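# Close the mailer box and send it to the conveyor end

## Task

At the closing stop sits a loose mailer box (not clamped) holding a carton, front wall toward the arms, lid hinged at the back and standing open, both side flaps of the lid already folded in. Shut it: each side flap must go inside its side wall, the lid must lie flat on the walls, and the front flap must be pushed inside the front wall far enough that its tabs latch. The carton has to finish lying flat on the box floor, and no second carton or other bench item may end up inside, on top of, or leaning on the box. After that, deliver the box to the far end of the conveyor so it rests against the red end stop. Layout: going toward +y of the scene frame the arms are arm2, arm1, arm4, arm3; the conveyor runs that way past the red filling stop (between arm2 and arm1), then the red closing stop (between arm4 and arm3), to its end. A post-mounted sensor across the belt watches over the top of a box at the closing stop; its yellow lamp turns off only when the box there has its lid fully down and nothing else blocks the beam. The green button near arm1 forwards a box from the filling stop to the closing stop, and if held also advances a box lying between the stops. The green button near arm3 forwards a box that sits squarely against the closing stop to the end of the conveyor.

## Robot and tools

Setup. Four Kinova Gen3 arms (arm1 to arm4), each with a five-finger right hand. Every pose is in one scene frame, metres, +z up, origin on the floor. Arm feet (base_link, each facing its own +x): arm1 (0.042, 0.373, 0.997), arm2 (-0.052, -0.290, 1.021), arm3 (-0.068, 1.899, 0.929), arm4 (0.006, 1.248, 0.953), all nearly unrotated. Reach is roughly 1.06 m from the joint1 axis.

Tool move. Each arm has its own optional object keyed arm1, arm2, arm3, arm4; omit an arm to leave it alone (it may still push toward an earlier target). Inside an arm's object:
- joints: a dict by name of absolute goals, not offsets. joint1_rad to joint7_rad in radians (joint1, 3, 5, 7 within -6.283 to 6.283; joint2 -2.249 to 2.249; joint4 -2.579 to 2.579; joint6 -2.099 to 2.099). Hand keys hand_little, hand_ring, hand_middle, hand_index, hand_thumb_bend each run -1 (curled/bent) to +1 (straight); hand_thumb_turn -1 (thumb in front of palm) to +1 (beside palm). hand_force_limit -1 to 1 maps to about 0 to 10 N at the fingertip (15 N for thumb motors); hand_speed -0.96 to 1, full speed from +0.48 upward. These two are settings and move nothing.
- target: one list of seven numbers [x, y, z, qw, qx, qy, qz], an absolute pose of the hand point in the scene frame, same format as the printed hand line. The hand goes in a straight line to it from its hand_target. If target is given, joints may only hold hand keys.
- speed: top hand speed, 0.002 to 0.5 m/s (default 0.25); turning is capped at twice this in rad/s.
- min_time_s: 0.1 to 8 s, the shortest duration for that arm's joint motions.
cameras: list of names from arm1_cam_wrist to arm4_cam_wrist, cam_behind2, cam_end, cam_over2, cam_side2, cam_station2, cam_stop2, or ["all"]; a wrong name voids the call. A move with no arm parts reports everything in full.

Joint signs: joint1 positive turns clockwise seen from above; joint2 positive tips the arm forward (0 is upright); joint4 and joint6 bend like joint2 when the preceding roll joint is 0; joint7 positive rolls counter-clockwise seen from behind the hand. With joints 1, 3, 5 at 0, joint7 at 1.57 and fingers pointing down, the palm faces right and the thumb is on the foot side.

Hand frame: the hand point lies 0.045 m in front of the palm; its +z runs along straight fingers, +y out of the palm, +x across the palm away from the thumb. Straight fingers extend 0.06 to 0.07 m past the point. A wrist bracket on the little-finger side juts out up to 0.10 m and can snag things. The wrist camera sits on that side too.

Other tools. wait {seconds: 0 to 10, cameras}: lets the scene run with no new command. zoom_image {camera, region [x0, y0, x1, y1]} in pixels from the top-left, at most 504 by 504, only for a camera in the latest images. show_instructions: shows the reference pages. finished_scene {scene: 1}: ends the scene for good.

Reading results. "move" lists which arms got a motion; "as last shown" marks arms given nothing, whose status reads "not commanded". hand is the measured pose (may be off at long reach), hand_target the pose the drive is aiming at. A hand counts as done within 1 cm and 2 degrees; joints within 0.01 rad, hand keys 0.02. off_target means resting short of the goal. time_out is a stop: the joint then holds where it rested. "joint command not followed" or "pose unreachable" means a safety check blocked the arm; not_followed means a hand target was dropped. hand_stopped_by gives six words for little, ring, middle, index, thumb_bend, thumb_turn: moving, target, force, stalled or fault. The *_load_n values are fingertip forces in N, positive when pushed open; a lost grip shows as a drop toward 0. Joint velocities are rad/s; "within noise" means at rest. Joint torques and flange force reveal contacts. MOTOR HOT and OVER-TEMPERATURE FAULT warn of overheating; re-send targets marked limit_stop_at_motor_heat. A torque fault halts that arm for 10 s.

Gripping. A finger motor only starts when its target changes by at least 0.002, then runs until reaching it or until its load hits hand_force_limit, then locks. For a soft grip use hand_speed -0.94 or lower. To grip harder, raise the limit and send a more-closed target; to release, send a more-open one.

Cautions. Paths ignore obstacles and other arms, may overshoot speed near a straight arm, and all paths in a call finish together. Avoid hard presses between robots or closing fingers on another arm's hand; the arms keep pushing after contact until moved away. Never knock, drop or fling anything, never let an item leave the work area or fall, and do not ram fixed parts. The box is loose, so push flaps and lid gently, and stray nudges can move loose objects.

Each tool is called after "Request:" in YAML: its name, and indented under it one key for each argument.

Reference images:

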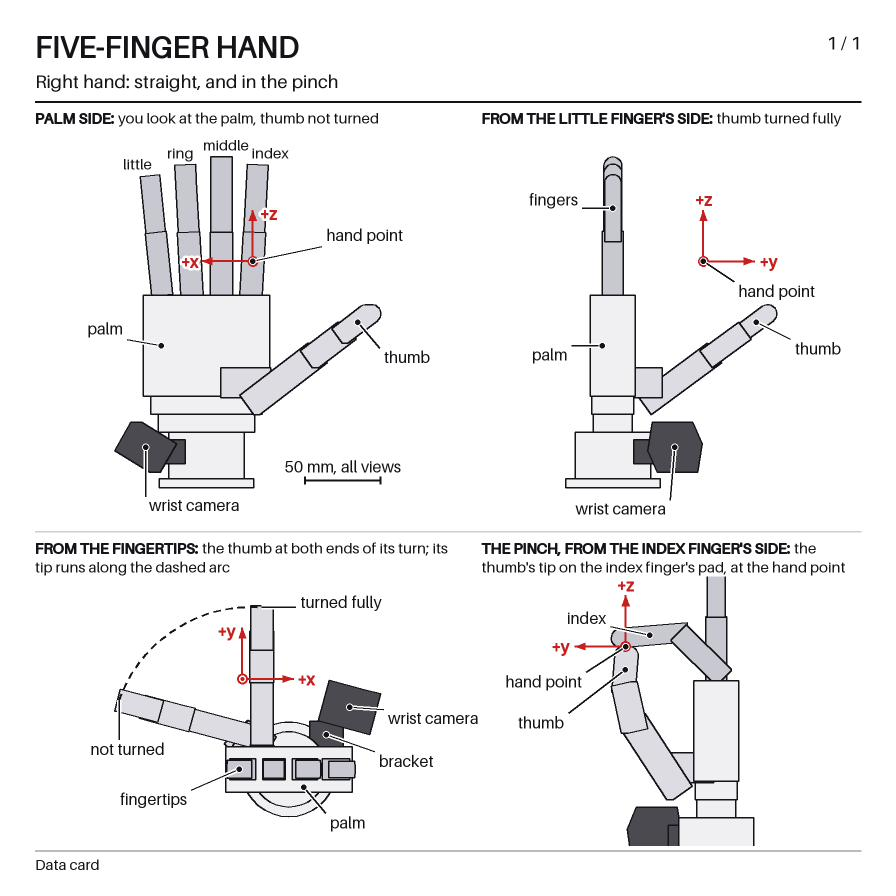

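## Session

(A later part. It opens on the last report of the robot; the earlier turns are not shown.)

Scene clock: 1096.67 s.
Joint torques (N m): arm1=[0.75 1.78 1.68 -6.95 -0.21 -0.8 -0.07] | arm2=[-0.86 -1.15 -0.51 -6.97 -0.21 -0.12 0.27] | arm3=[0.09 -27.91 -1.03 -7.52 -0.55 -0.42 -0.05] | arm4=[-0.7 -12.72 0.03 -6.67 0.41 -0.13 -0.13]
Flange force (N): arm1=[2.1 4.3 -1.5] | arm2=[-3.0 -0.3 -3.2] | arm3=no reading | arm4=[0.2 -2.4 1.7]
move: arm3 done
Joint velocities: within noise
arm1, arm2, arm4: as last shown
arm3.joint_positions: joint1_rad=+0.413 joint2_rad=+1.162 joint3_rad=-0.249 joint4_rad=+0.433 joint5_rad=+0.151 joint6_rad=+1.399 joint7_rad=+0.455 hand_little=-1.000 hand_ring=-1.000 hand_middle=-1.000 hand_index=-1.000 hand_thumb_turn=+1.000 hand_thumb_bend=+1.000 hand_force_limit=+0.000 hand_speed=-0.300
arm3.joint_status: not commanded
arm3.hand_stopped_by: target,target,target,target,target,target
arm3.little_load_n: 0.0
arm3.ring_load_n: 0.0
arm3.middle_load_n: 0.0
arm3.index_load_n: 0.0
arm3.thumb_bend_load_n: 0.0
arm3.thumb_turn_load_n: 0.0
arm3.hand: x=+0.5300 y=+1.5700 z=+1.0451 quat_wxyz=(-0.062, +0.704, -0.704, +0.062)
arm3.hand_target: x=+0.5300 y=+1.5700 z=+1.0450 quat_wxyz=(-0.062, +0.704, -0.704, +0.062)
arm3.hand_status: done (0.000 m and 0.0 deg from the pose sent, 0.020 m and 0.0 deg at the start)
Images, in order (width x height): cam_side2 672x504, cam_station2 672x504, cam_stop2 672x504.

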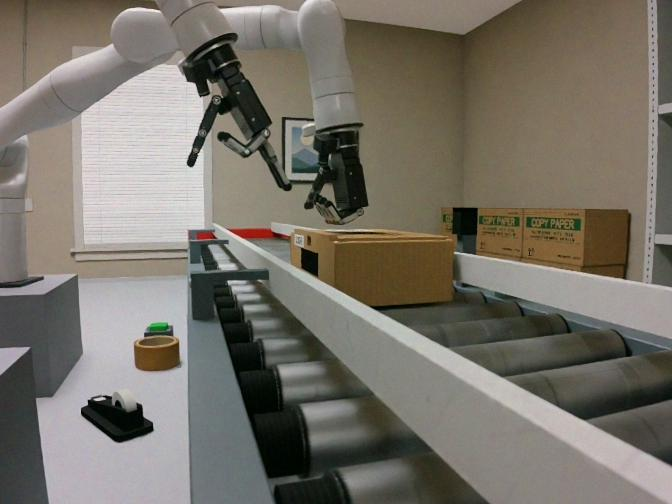

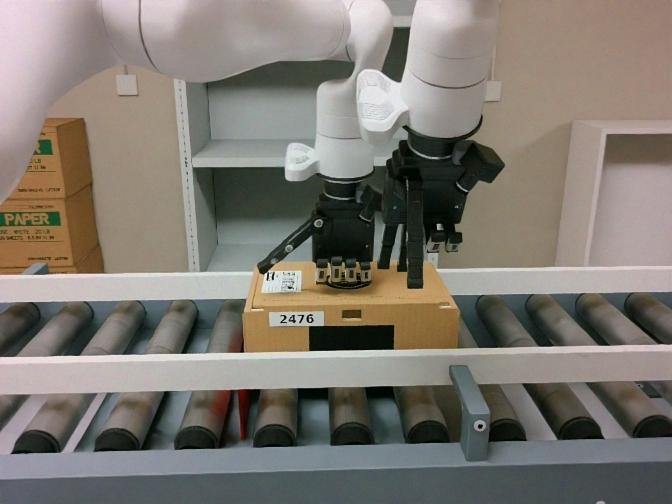

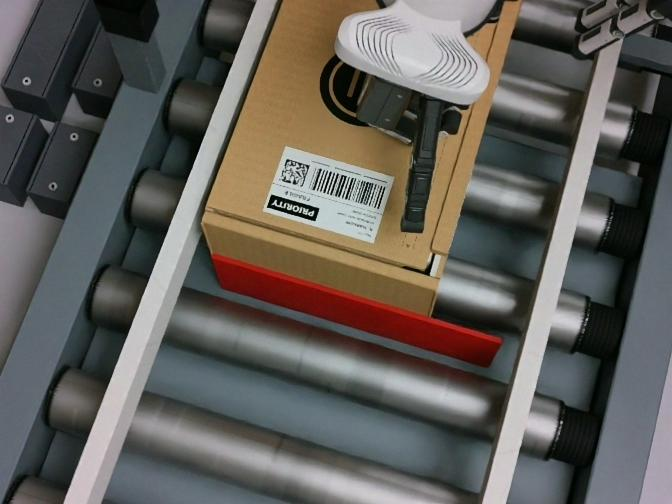

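Request:
move:
  arm3: {"target": [0.500, 1.62, 1.20, -0.0616, 0.7044, -0.7044, 0.0616], "speed": 0.15}
  cameras: []

Request:
move:
  arm3: {"target": [0.22, 1.85, 1.30, 0, 0.7071, -0.7071, 0], "speed": 0.2}
  arm4: {"target": [0.30, 1.40, 1.25, -0.0616, 0.7044, -0.7044, 0.0616], "speed": 0.15}
  cameras: ["arm3_cam_wrist", "cam_stop2", "cam_side2", "cam_over2"]

Scene clock: 1116.33 s.
Joint torques (N m): arm1=[0.68 1.82 1.66 -6.99 -0.2 -0.81 -0.12] | arm2=[-0.89 -1.19 -0.56 -6.95 -0.22 -0.12 0.23] | arm3=[0.08 -25.6 -0.86 -7.2 -0.52 -0.43 -0.04] | arm4=[-0.73 -12.72 -0.04 -6.72 0.43 -0.13 -0.14]
Flange force (N): arm1=[2.2 4.0 -1.3] | arm2=[-3.2 -0.6 -3.4] | arm3=no reading | arm4=[0.4 -2.4 1.7]
move: arm3 done
Joint velocities: within noise
arm1, arm2, arm4: as last shown
arm1.thumb_turn_load_n: -0.5
arm3.joint_positions: joint1_rad=+0.368 joint2_rad=+0.952 joint3_rad=-0.249 joint4_rad=+0.390 joint5_rad=+0.138 joint6_rad=+1.646 joint7_rad=+0.398 hand_little=-1.000 hand_ring=-1.000 hand_middle=-1.000 hand_index=-1.000 hand_thumb_turn=+1.000 hand_thumb_bend=+1.000 hand_force_limit=+0.000 hand_speed=-0.300
arm3.joint_status: not commanded
arm3.hand_stopped_by: target,target,target,target,target,target
arm3.little_load_n: 0.0
arm3.ring_load_n: 0.0
arm3.middle_load_n: 0.0
arm3.index_load_n: 0.0
arm3.thumb_bend_load_n: 0.0
arm3.thumb_turn_load_n: 0.0
arm3.hand: x=+0.5000 y=+1.6200 z=+1.2000 quat_wxyz=(-0.062, +0.704, -0.704, +0.062)
arm3.hand_target: x=+0.5000 y=+1.6200 z=+1.2000 quat_wxyz=(-0.062, +0.704, -0.704, +0.062)
arm3.hand_status: done (0.000 m and 0.0 deg from the pose sent, 0.166 m and 0.0 deg at the start)
arm4.thumb_turn_load_n: 0.5

Scene clock: 1118.80 s.
Joint torques (N m): arm1=[0.8 1.8 1.69 -6.96 -0.18 -0.8 -0.12] | arm2=[-0.86 -1.11 -0.56 -6.96 -0.22 -0.12 0.24] | arm3=[0.04 -11.63 -0.66 -7.37 -0.36 -0.04 -0.06] | arm4=[-0.69 -9.77 0.04 -7.86 -0.05 -0.22 -0.12]
Flange force (N): arm1=[2.1 4.1 -1.4] | arm2=[-3.0 -0.6 -3.2] | arm3=[1.8 -6.2 -2.5] | arm4=[0.3 -2.7 0.5]
move: arm3 done; arm4 done
Joint velocities: within noise
arm1, arm2: as last shown
arm1.thumb_bend_load_n: -0.5
arm1.thumb_turn_load_n: 0.0
arm3.joint_positions: joint1_rad=+0.327 joint2_rad=+0.110 joint3_rad=-0.352 joint4_rad=+1.495 joint5_rad=+0.038 joint6_rad=+1.541 joint7_rad=+0.114 hand_little=-1.000 hand_ring=-1.000 hand_middle=-1.000 hand_index=-1.000 hand_thumb_turn=+1.000 hand_thumb_bend=+1.000 hand_force_limit=+0.000 hand_speed=-0.300
arm3.joint_status: not commanded
arm3.hand_stopped_by: target,target,target,target,target,target
arm3.little_load_n: 0.0
arm3.ring_load_n: 0.0
arm3.middle_load_n: 0.0
arm3.index_load_n: 0.0
arm3.thumb_bend_load_n: 0.0
arm3.thumb_turn_load_n: 0.0
arm3.hand: x=+0.2200 y=+1.8500 z=+1.3000 quat_wxyz=(+0.000, +0.707, -0.707, +0.000)
arm3.hand_target: x=+0.2200 y=+1.8500 z=+1.3000 quat_wxyz=(+0.000, +0.707, -0.707, +0.000)
arm3.hand_status: done (0.000 m and 0.0 deg from the pose sent, 0.376 m and 10.0 deg at the start)
arm4.joint_positions: joint1_rad=-0.096 joint2_rad=+0.057 joint3_rad=-0.244 joint4_rad=+1.780 joint5_rad=+0.102 joint6_rad=+1.160 joint7_rad=-0.510 hand_little=-1.000 hand_ring=-1.000 hand_middle=+1.000 hand_index=+1.000 hand_thumb_turn=-1.000 hand_thumb_bend=+1.000 hand_force_limit=+0.000 hand_speed=-0.300
arm4.joint_status: not commanded
arm4.hand_stopped_by: target,target,fault,target,target,target
arm4.little_load_n: 0.0
arm4.ring_load_n: 0.0
arm4.middle_load_n: 0.0
arm4.index_load_n: 0.0
arm4.thumb_bend_load_n: 0.0
arm4.thumb_turn_load_n: 0.0
arm4.hand: x=+0.3000 y=+1.4000 z=+1.2500 quat_wxyz=(-0.062, +0.704, -0.704, +0.062)
arm4.hand_target: x=+0.3000 y=+1.4000 z=+1.2500 quat_wxyz=(-0.062, +0.704, -0.704, +0.062)
arm4.hand_status: done (0.000 m and 0.0 deg from the pose sent, 0.175 m and 20.0 deg at the start)
pictures: arm3_cam_wrist, cam_over2, cam_side2, cam_stop2
Images, in order (width x height): arm3_cam_wrist 672x504, cam_over2 672x504, cam_side2 672x504, cam_stop2 672x504.

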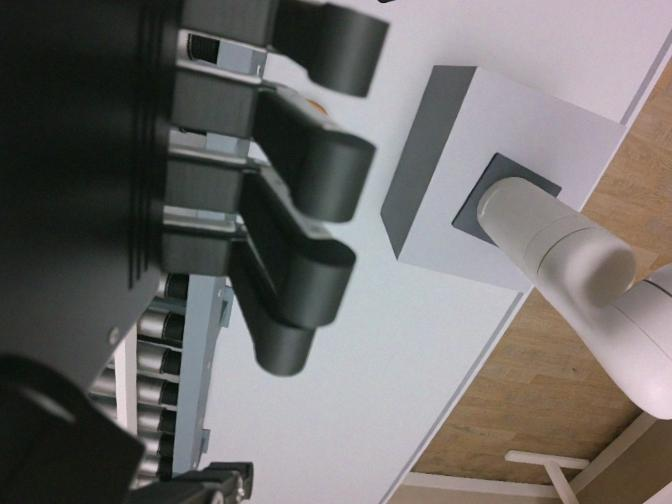

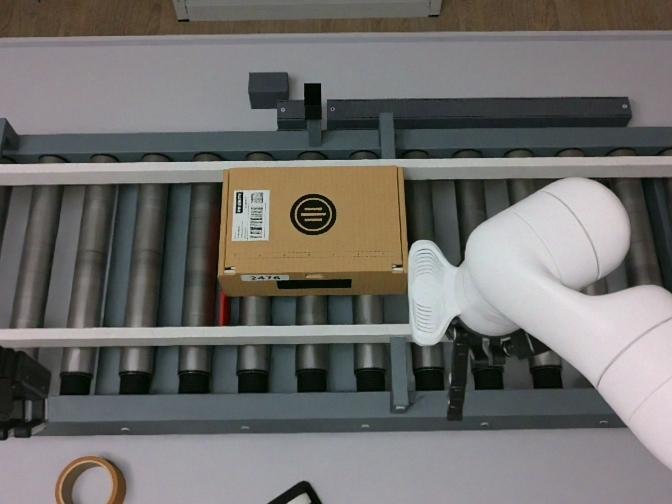

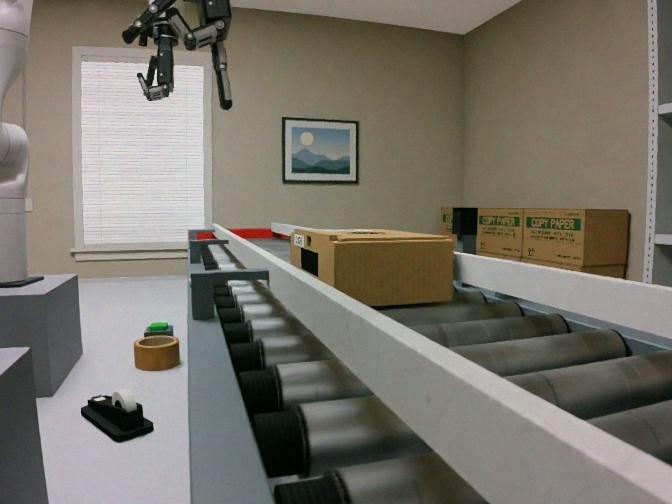

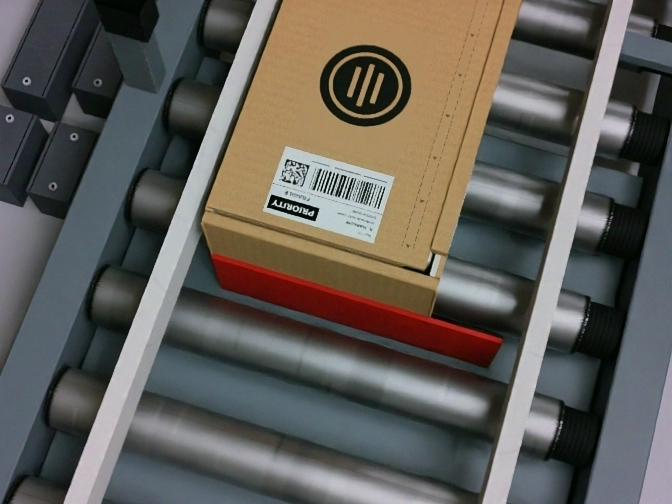

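Request:
move:
  arm3: {"joints": {"hand_little": 1, "hand_ring": 1, "hand_middle": 1, "hand_index": 1, "hand_speed": 0.3}}
  cameras: ["arm3_cam_wrist", "cam_end"]

Scene clock: 1136.03 s.
Joint torques (N m): arm1=[0.79 1.78 1.75 -6.96 -0.21 -0.81 -0.08] | arm2=[-0.86 -1.18 -0.55 -6.92 -0.2 -0.1 0.24] | arm3=[0.11 -11.65 -0.66 -7.41 -0.36 -0.01 -0.05] | arm4=[-0.74 -9.72 0.03 -7.89 -0.08 -0.2 -0.11]
Flange force (N): arm1=[2.2 4.4 -1.4] | arm2=[-3.2 -0.5 -3.4] | arm3=[1.7 -6.2 -2.3] | arm4=[0.4 -2.5 0.6]
move: arm3 done
Joint velocities: within noise
arm1, arm2, arm4: as last shown
arm3.joint_positions: joint1_rad=+0.327 joint2_rad=+0.109 joint3_rad=-0.352 joint4_rad=+1.495 joint5_rad=+0.038 joint6_rad=+1.541 joint7_rad=+0.114 hand_little=+1.000 hand_ring=+1.000 hand_middle=+1.000 hand_index=+1.000 hand_thumb_turn=+1.000 hand_thumb_bend=+1.000 hand_force_limit=+0.000 hand_speed=+0.300
arm3.joint_status: all done
arm3.hand_stopped_by: target,target,target,target,target,target
arm3.little_load_n: 0.0
arm3.ring_load_n: 0.0
arm3.middle_load_n: 0.0
arm3.index_load_n: 0.0
arm3.thumb_bend_load_n: 0.0
arm3.thumb_turn_load_n: 0.0
arm3.hand: x=+0.2200 y=+1.8500 z=+1.3000 quat_wxyz=(+0.000, +0.707, -0.707, +0.000)
arm3.hand_target: x=+0.2200 y=+1.8500 z=+1.3000 quat_wxyz=(+0.000, +0.707, -0.707, +0.000)
arm3.hand_status: not commanded
Images, in order (width x height): arm3_cam_wrist 672x504, cam_end 672x504.

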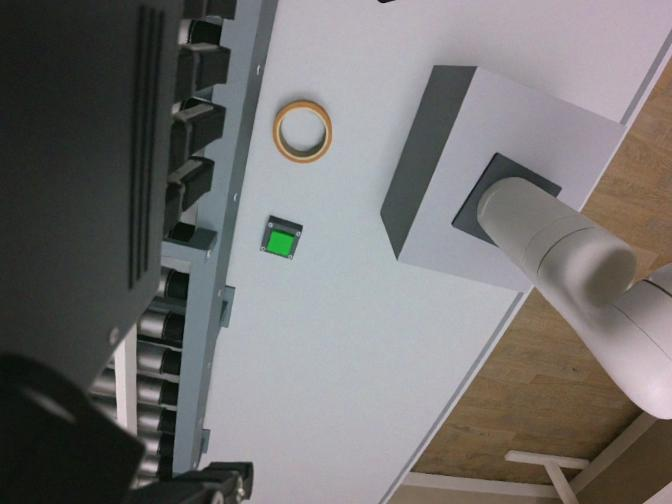

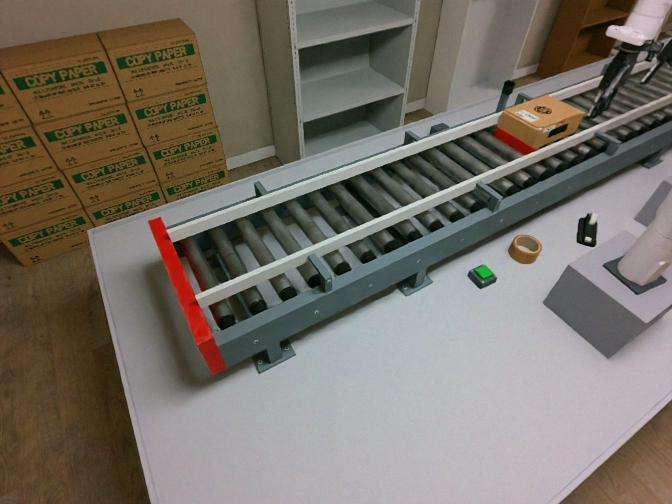

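Request:
move:
  arm3: {"target": [0.185, 2.17, 1.00, 0, 0.7071, -0.7071, 0], "speed": 0.2, "joints": {"hand_little": -1, "hand_ring": -1}}
  cameras: ["arm3_cam_wrist", "cam_end"]

Scene clock: 1171.97 s.
Joint torques (N m): arm1=[0.79 1.81 1.63 -6.98 -0.2 -0.82 -0.11] | arm2=[-0.8 -1.15 -0.52 -6.94 -0.23 -0.12 0.25] | arm3=[0.16 -16.02 -2.18 -4.09 -0.35 -0.07 -0.04] | arm4=[-0.73 -9.75 0.09 -7.89 -0.08 -0.21 -0.12]
Flange force (N): arm1=[2.1 3.9 -1.4] | arm2=[-3.1 -0.4 -3.4] | arm3=[-3.4 -3.8 3.8] | arm4=[0.3 -2.5 0.6]
move: arm3 done
Joint velocities: within noise
arm1, arm2, arm4: as last shown
arm1.thumb_bend_load_n: 0.0
arm3.joint_positions: joint1_rad=-0.498 joint2_rad=+0.568 joint3_rad=-0.500 joint4_rad=+1.985 joint5_rad=+0.420 joint6_rad=+0.690 joint7_rad=-1.122 hand_little=-1.000 hand_ring=-1.000 hand_middle=+1.000 hand_index=+1.000 hand_thumb_turn=+1.000 hand_thumb_bend=+1.000 hand_force_limit=+0.000 hand_speed=+0.300
arm3.joint_status: all done
arm3.hand_stopped_by: target,target,target,target,target,target
arm3.little_load_n: 0.0
arm3.ring_load_n: 0.0
arm3.middle_load_n: 0.0
arm3.index_load_n: 0.0
arm3.thumb_bend_load_n: 0.0
arm3.thumb_turn_load_n: 0.0
arm3.hand: x=+0.1850 y=+2.1700 z=+1.0000 quat_wxyz=(+0.000, +0.707, -0.707, +0.000)
arm3.hand_target: x=+0.1850 y=+2.1700 z=+1.0000 quat_wxyz=(+0.000, +0.707, -0.707, +0.000)
arm3.hand_status: done (0.000 m and 0.0 deg from the pose sent, 0.440 m and 0.0 deg at the start)
Images, in order (width x height): arm3_cam_wrist 672x504, cam_end 672x504.

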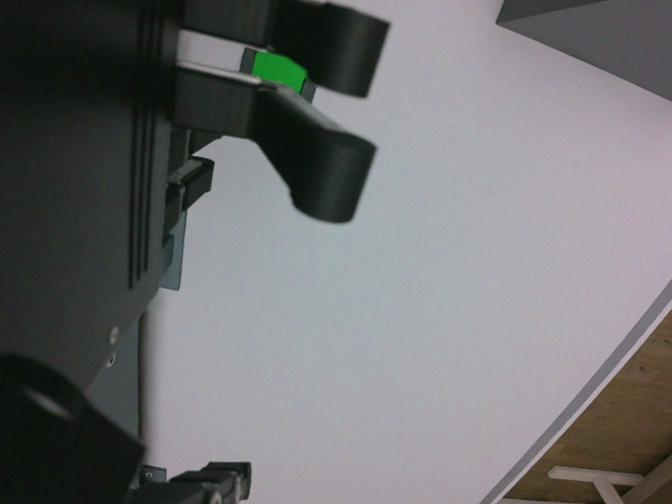

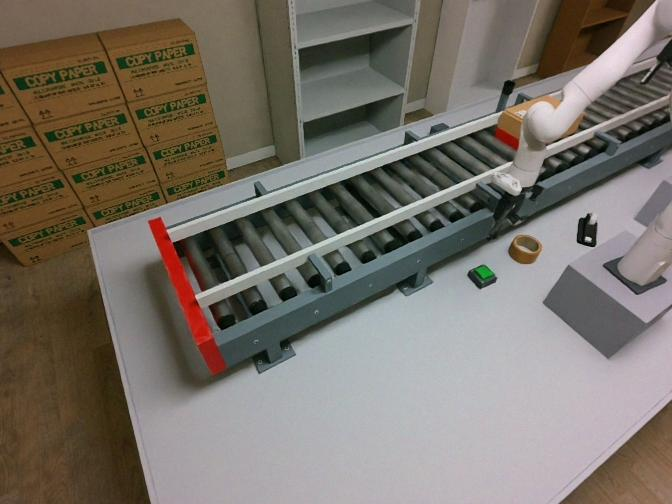

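Request:
move:
  arm3: {"target": [0.187, 2.155, 0.90, 0, 0.7071, -0.7071, 0], "speed": 0.15}
  cameras: ["arm3_cam_wrist", "cam_end", "cam_side2"]

Request:
zoom_image:
  camera: "cam_end"
  region: [420, 160, 600, 320]

Scene clock: 1188.70 s.
Joint torques (N m): arm1=[0.78 1.82 1.66 -6.98 -0.19 -0.8 -0.07] | arm2=[-0.79 -1.16 -0.54 -6.92 -0.23 -0.11 0.25] | arm3=[0.05 -17.4 -1.7 -1.96 -0.36 -0.09 -0.02] | arm4=[-0.72 -9.71 0.05 -7.9 -0.06 -0.2 -0.11]
Flange force (N): arm1=[2.2 4.1 -1.3] | arm2=[-3.2 -0.5 -3.4] | arm3=[-2.0 -2.6 4.9] | arm4=[0.4 -2.4 0.6]
move: arm3 done
Joint velocities: within noise
arm1, arm2, arm4: as last shown
arm3.joint_positions: joint1_rad=-0.594 joint2_rad=+0.771 joint3_rad=-0.321 joint4_rad=+2.063 joint5_rad=+0.610 joint6_rad=+0.398 joint7_rad=-1.262 hand_little=-1.000 hand_ring=-1.000 hand_middle=+1.000 hand_index=+1.000 hand_thumb_turn=+1.000 hand_thumb_bend=+1.000 hand_force_limit=+0.000 hand_speed=+0.300
arm3.joint_status: not commanded
arm3.hand_stopped_by: target,target,target,target,target,target
arm3.little_load_n: 0.0
arm3.ring_load_n: 0.0
arm3.middle_load_n: 0.0
arm3.index_load_n: 0.0
arm3.thumb_bend_load_n: 0.0
arm3.thumb_turn_load_n: -0.5
arm3.hand: x=+0.1870 y=+2.1550 z=+0.9000 quat_wxyz=(+0.000, +0.707, -0.707, +0.000)
arm3.hand_target: x=+0.1870 y=+2.1550 z=+0.9000 quat_wxyz=(+0.000, +0.707, -0.707, +0.000)
arm3.hand_status: done (0.000 m and 0.0 deg from the pose sent, 0.101 m and 0.0 deg at the start)
Images, in order (width x height): arm3_cam_wrist 672x504, cam_end 672x504, cam_side2 672x504.

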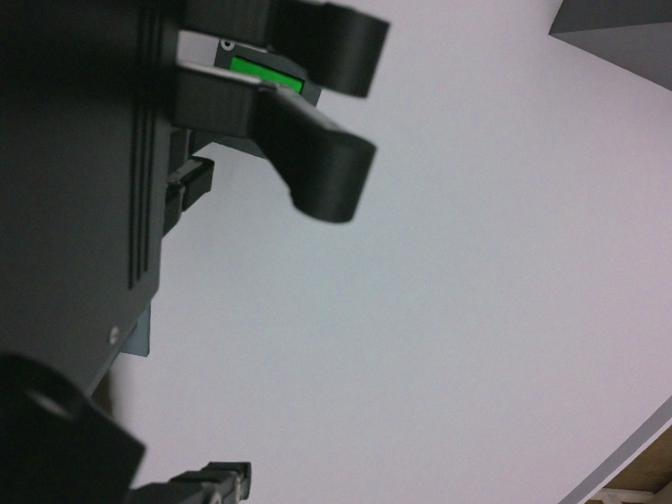

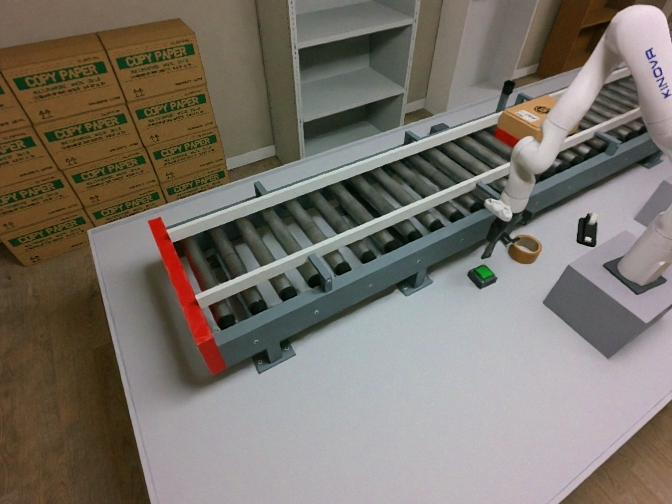

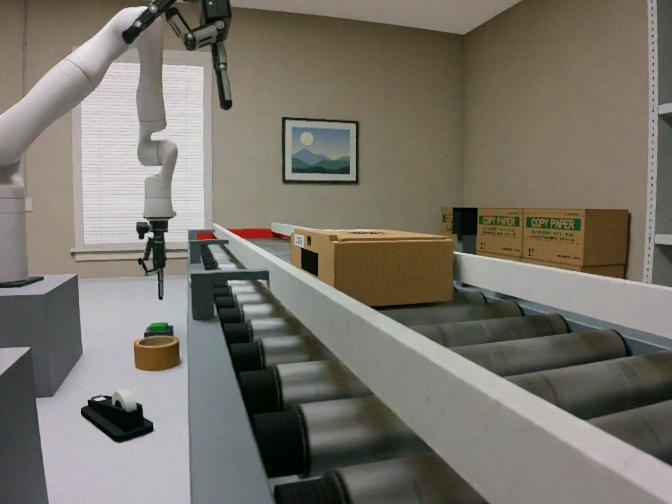

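Scaled by 2.800 from the camera's image (finer frame: 960x720).

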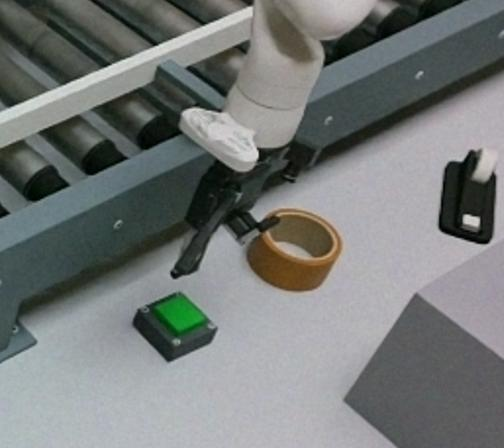

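Request:
move:
  arm3: {"target": [0.186, 2.150, 0.865, 0, 0.7071, -0.7071, 0], "speed": 0.1}
  cameras: ["arm3_cam_wrist", "cam_end", "cam_side2"]

Request:
zoom_image:
  camera: "cam_end"
  region: [440, 200, 540, 300]

Request:
zoom_image:
  camera: "cam_side2"
  region: [110, 250, 210, 350]

Scene clock: 1198.63 s.
Joint torques (N m): arm1=[0.8 1.75 1.7 -6.95 -0.22 -0.83 -0.06] | arm2=[-0.85 -1.19 -0.53 -6.93 -0.24 -0.12 0.27] | arm3=[-0.01 -17.84 -1.33 -1.23 -0.34 -0.11 -0.04] | arm4=[-0.66 -9.77 0.04 -7.88 -0.07 -0.2 -0.11]
Flange force (N): arm1=[2.1 4.3 -1.6] | arm2=[-3.2 -0.3 -3.5] | arm3=[-1.3 -2.3 5.1] | arm4=[0.2 -2.6 0.6]
move: arm3 done
Joint velocities: within noise
arm1, arm2, arm4: as last shown
arm2.middle_load_n: 0.5
arm3.joint_positions: joint1_rad=-0.647 joint2_rad=+0.850 joint3_rad=-0.234 joint4_rad=+2.075 joint5_rad=+0.668 joint6_rad=+0.288 joint7_rad=-1.312 hand_little=-1.000 hand_ring=-1.000 hand_middle=+1.000 hand_index=+1.000 hand_thumb_turn=+1.000 hand_thumb_bend=+1.000 hand_force_limit=+0.000 hand_speed=+0.300
arm3.joint_status: not commanded
arm3.hand_stopped_by: target,target,target,target,target,target
arm3.little_load_n: 0.0
arm3.ring_load_n: 0.0
arm3.middle_load_n: 0.0
arm3.index_load_n: 0.0
arm3.thumb_bend_load_n: 0.0
arm3.thumb_turn_load_n: 0.0
arm3.hand: x=+0.1860 y=+2.1500 z=+0.8650 quat_wxyz=(+0.000, +0.707, -0.707, +0.000)
arm3.hand_target: x=+0.1860 y=+2.1500 z=+0.8650 quat_wxyz=(+0.000, +0.707, -0.707, +0.000)
arm3.hand_status: done (0.000 m and 0.0 deg from the pose sent, 0.035 m and 0.0 deg at the start)
Images, in order (width x height): arm3_cam_wrist 672x504, cam_end 672x504, cam_side2 672x504.

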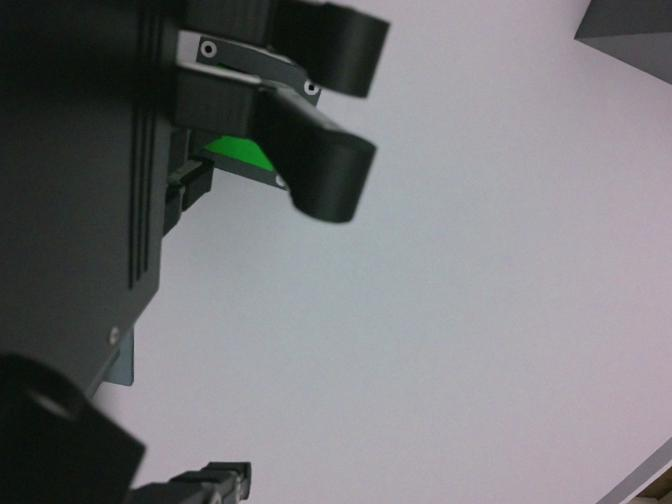

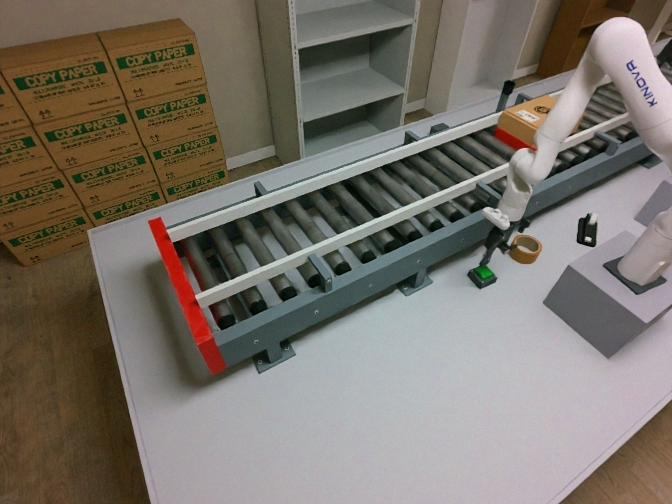

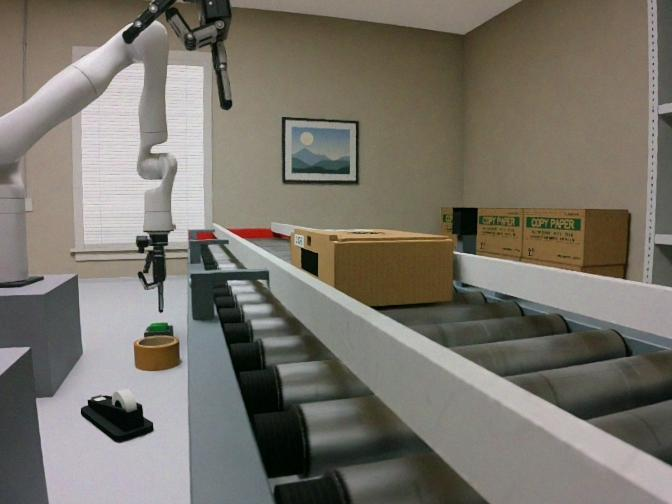

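Scaled by 5.040 from the camera's image (finer frame: 960x720).

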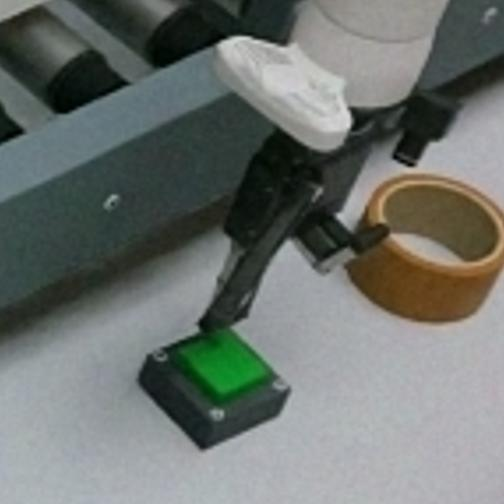

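Scaled by 5.040 from the camera's image (finer frame: 960x720).

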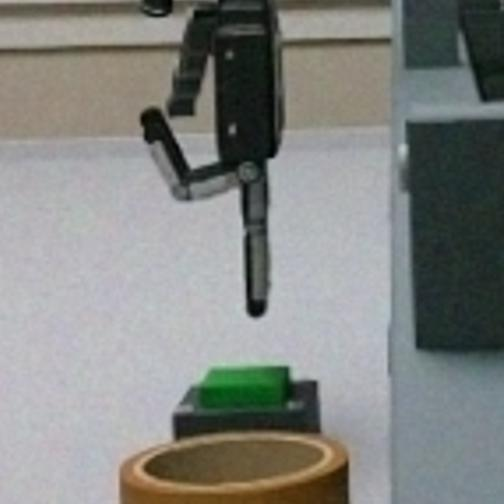

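Request:
move:
  arm3: {"target": [0.181, 2.150, 0.842, 0, 0.7071, -0.7071, 0], "speed": 0.05}
  cameras: ["cam_end", "cam_side2"]

Request:
zoom_image:
  camera: "cam_end"
  region: [440, 200, 540, 300]

Request:
zoom_image:
  camera: "cam_side2"
  region: [110, 250, 210, 350]

Scene clock: 1206.57 s.
Joint torques (N m): arm1=[0.75 1.77 1.7 -6.97 -0.2 -0.8 -0.08] | arm2=[-0.83 -1.19 -0.52 -6.93 -0.22 -0.13 0.24] | arm3=[-0.01 -18.02 -1.03 -0.72 -0.36 -0.08 -0.06] | arm4=[-0.72 -9.77 0.04 -7.86 -0.07 -0.19 -0.12]
Flange force (N): arm1=[2.1 4.3 -1.4] | arm2=[-3.2 -0.4 -3.5] | arm3=[-0.9 -1.7 5.4] | arm4=[0.3 -2.7 0.6]
move: arm3 done
Joint velocities: within noise
arm1.joint_positions: joint1_rad=+0.188 joint2_rad=-0.497 joint3_rad=-0.064 joint4_rad=+1.452 joint5_rad=-0.081 joint6_rad=+1.952 joint7_rad=-2.148 hand_little=+1.000 hand_ring=+1.000 hand_middle=+1.000 hand_index=+1.000 hand_thumb_turn=+1.000 hand_thumb_bend=+1.000 hand_force_limit=+0.000 hand_speed=-0.800
arm1.joint_status: not commanded
arm1.hand_stopped_by: target,target,target,target,target,target
arm1.little_load_n: 0.0
arm1.ring_load_n: 0.0
arm1.middle_load_n: 0.0
arm1.index_load_n: 0.0
arm1.thumb_bend_load_n: 0.0
arm1.thumb_turn_load_n: 0.0
arm1.hand: x=+0.2339 y=+0.3901 z=+1.5338 quat_wxyz=(-0.103, -0.305, -0.945, -0.055)
arm1.hand_target: x=+0.2339 y=+0.3901 z=+1.5338 quat_wxyz=(-0.103, -0.305, -0.945, -0.055)
arm1.hand_status: not commanded
arm2.joint_positions: joint1_rad=+0.239 joint2_rad=-0.396 joint3_rad=-0.058 joint4_rad=+1.564 joint5_rad=-0.065 joint6_rad=+1.956 joint7_rad=-1.827 hand_little=+1.000 hand_ring=+1.000 hand_middle=+1.000 hand_index=+1.000 hand_thumb_turn=+1.000 hand_thumb_bend=+1.000 hand_force_limit=+0.000 hand_speed=-0.800
arm2.joint_status: not commanded
arm2.hand_stopped_by: target,target,target,target,target,target
arm2.little_load_n: 0.0
arm2.ring_load_n: 0.0
arm2.middle_load_n: 0.0
arm2.index_load_n: 0.0
arm2.thumb_bend_load_n: 0.0
arm2.thumb_turn_load_n: 0.0
arm2.hand: x=+0.1278 y=-0.2881 z=+1.4988 quat_wxyz=(-0.012, -0.254, -0.967, -0.017)
arm2.hand_target: x=+0.1278 y=-0.2881 z=+1.4988 quat_wxyz=(-0.012, -0.254, -0.967, -0.017)
arm2.hand_status: not commanded
arm3.joint_positions: joint1_rad=-0.702 joint2_rad=+0.904 joint3_rad=-0.166 joint4_rad=+2.083 joint5_rad=+0.695 joint6_rad=+0.208 joint7_rad=-1.352 hand_little=-1.000 hand_ring=-1.000 hand_middle=+1.000 hand_index=+1.000 hand_thumb_turn=+1.000 hand_thumb_bend=+1.000 hand_force_limit=+0.000 hand_speed=+0.300
arm3.joint_status: not commanded
arm3.hand_stopped_by: target,target,target,target,target,target
arm3.little_load_n: 0.0
arm3.ring_load_n: 0.0
arm3.middle_load_n: 0.0
arm3.index_load_n: 0.0
arm3.thumb_bend_load_n: 0.0
arm3.thumb_turn_load_n: 0.0
arm3.hand: x=+0.1810 y=+2.1500 z=+0.8420 quat_wxyz=(+0.000, +0.707, -0.707, +0.000)
arm3.hand_target: x=+0.1810 y=+2.1500 z=+0.8420 quat_wxyz=(+0.000, +0.707, -0.707, +0.000)
arm3.hand_status: done (0.000 m and 0.0 deg from the pose sent, 0.024 m and 0.0 deg at the start)
arm4: as last shown
Images, in order (width x height): cam_end 672x504, cam_side2 672x504.

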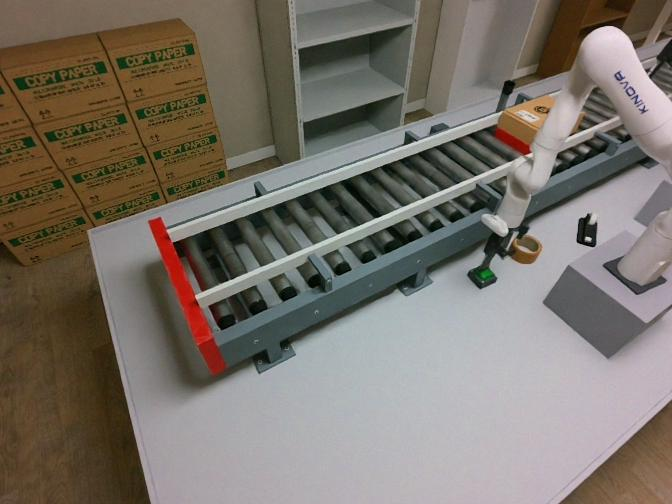

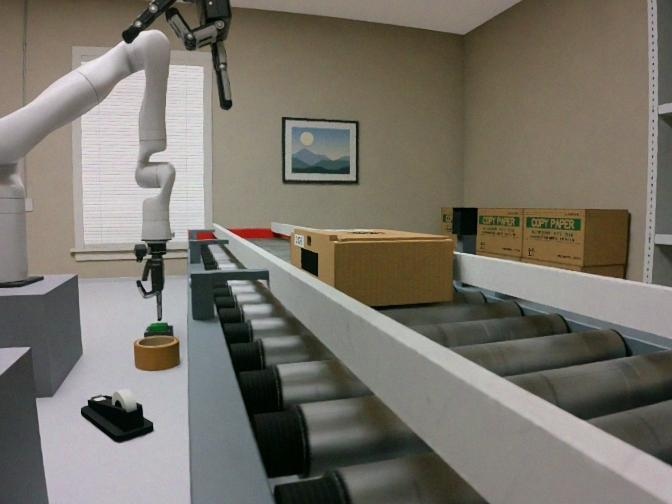

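Scaled by 5.040 from the camera's image (finer frame: 960x720).

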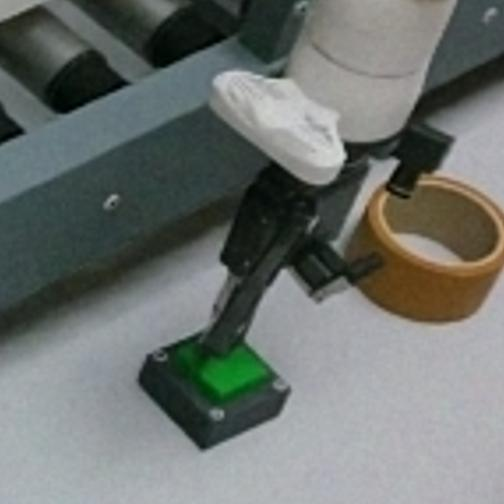

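Scaled by 5.040 from the camera's image (finer frame: 960x720).

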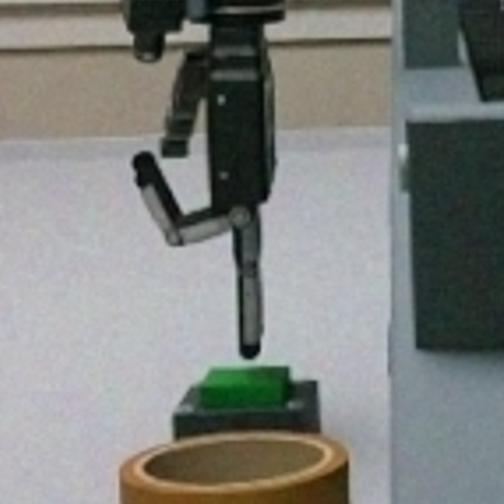

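Request:
move:
  arm3: {"target": [0.181, 2.146, 0.830, 0, 0.7071, -0.7071, 0], "speed": 0.05}
  cameras: ["cam_end"]

Request:
zoom_image:
  camera: "cam_end"
  region: [440, 80, 640, 300]

Scene clock: 1214.40 s.
Joint torques (N m): arm1=[0.73 1.75 1.6 -6.99 -0.22 -0.81 -0.09] | arm2=[-0.8 -1.14 -0.56 -6.88 -0.26 -0.11 0.26] | arm3=[0.87 -16.59 0.27 1.01 -0.3 0.92 -0.04] | arm4=[-0.72 -9.77 0.05 -7.85 -0.08 -0.21 -0.12]
Flange force (N): arm1=[2.0 4.0 -1.4] | arm2=[-3.2 -0.5 -3.6] | arm3=[-3.6 -1.4 3.9] | arm4=[0.3 -2.7 0.5]
move: arm3 done
Joint velocities: within noise
arm1, arm2, arm4: as last shown
arm3.joint_positions: joint1_rad=-0.719 joint2_rad=+0.933 joint3_rad=-0.131 joint4_rad=+2.086 joint5_rad=+0.709 joint6_rad=+0.165 joint7_rad=-1.361 hand_little=-1.000 hand_ring=-1.000 hand_middle=+1.000 hand_index=+1.000 hand_thumb_turn=+1.000 hand_thumb_bend=+1.000 hand_force_limit=+0.000 hand_speed=+0.300
arm3.joint_status: not commanded
arm3.hand_stopped_by: target,target,target,target,target,target
arm3.little_load_n: 0.0
arm3.ring_load_n: 0.5
arm3.middle_load_n: 0.0
arm3.index_load_n: 0.0
arm3.thumb_bend_load_n: 0.0
arm3.thumb_turn_load_n: 0.0
arm3.hand: x=+0.1810 y=+2.1460 z=+0.8300 quat_wxyz=(+0.000, +0.707, -0.707, +0.000)
arm3.hand_target: x=+0.1810 y=+2.1460 z=+0.8300 quat_wxyz=(+0.000, +0.707, -0.707, +0.000)
arm3.hand_status: done (0.000 m and 0.0 deg from the pose sent, 0.013 m and 0.0 deg at the start)
Images, in order (width x height): cam_end 672x504.

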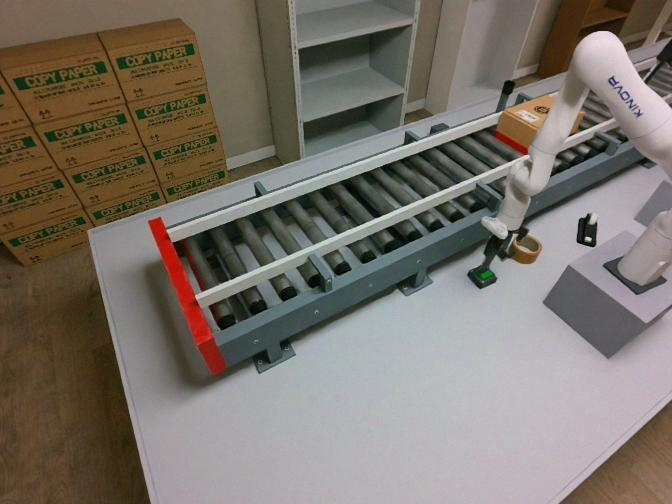

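Scaled by 2.291 from the camera's image (finer frame: 960x720).

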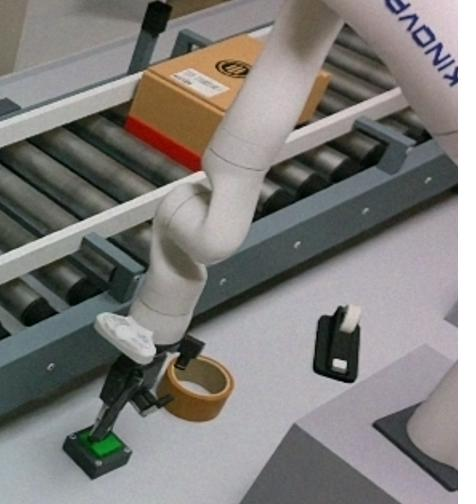

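Request:
move:
  arm3: {"target": [0.181, 2.146, 0.826, 0, 0.7071, -0.7071, 0], "speed": 0.05}
  cameras: ["cam_end"]

Request:
zoom_image:
  camera: "cam_end"
  region: [440, 80, 640, 300]

Scene clock: 1220.90 s.
Joint torques (N m): arm1=[0.77 1.83 1.7 -6.9 -0.2 -0.78 -0.09] | arm2=[-0.84 -1.2 -0.53 -6.96 -0.22 -0.14 0.25] | arm3=[0.83 -16.4 0.62 0.9 -0.3 0.99 -0.04] | arm4=[-0.75 -9.77 0.06 -7.87 -0.07 -0.2 -0.12]
Flange force (N): arm1=[2.2 4.3 -1.6] | arm2=[-3.2 -0.4 -3.4] | arm3=[-3.4 -1.4 2.6] | arm4=[0.4 -2.6 0.6]
move: arm3 done
Joint velocities: within noise
arm1, arm2, arm4: as last shown
arm3.joint_positions: joint1_rad=-0.726 joint2_rad=+0.943 joint3_rad=-0.121 joint4_rad=+2.084 joint5_rad=+0.712 joint6_rad=+0.153 joint7_rad=-1.365 hand_little=-1.000 hand_ring=-1.000 hand_middle=+1.000 hand_index=+1.000 hand_thumb_turn=+1.000 hand_thumb_bend=+1.000 hand_force_limit=+0.000 hand_speed=+0.300
arm3.joint_status: not commanded
arm3.hand_stopped_by: target,target,target,target,target,target
arm3.little_load_n: 0.0
arm3.ring_load_n: 0.0
arm3.middle_load_n: 0.0
arm3.index_load_n: 0.0
arm3.thumb_bend_load_n: 0.0
arm3.thumb_turn_load_n: 0.0
arm3.hand: x=+0.1810 y=+2.1460 z=+0.8260 quat_wxyz=(+0.000, +0.707, -0.707, +0.000)
arm3.hand_target: x=+0.1810 y=+2.1460 z=+0.8260 quat_wxyz=(+0.000, +0.707, -0.707, +0.000)
arm3.hand_status: done (0.000 m and 0.0 deg from the pose sent, 0.004 m and 0.0 deg at the start)
Images, in order (width x height): cam_end 672x504.

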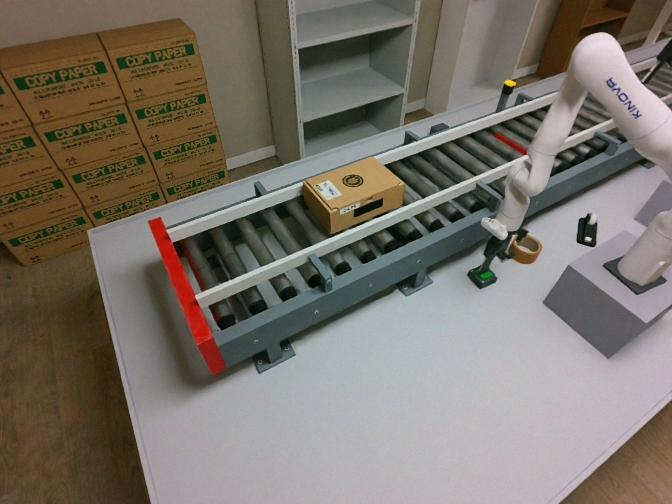

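Scaled by 2.291 from the camera's image (finer frame: 960x720).

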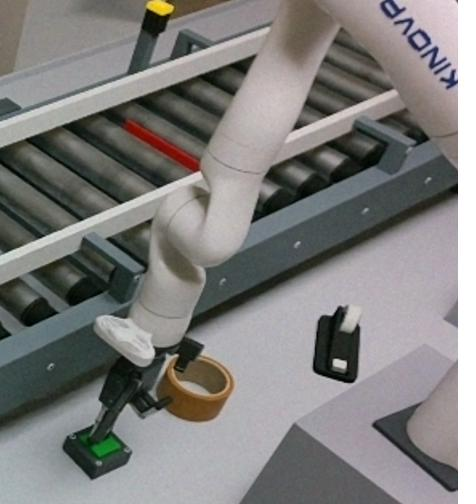

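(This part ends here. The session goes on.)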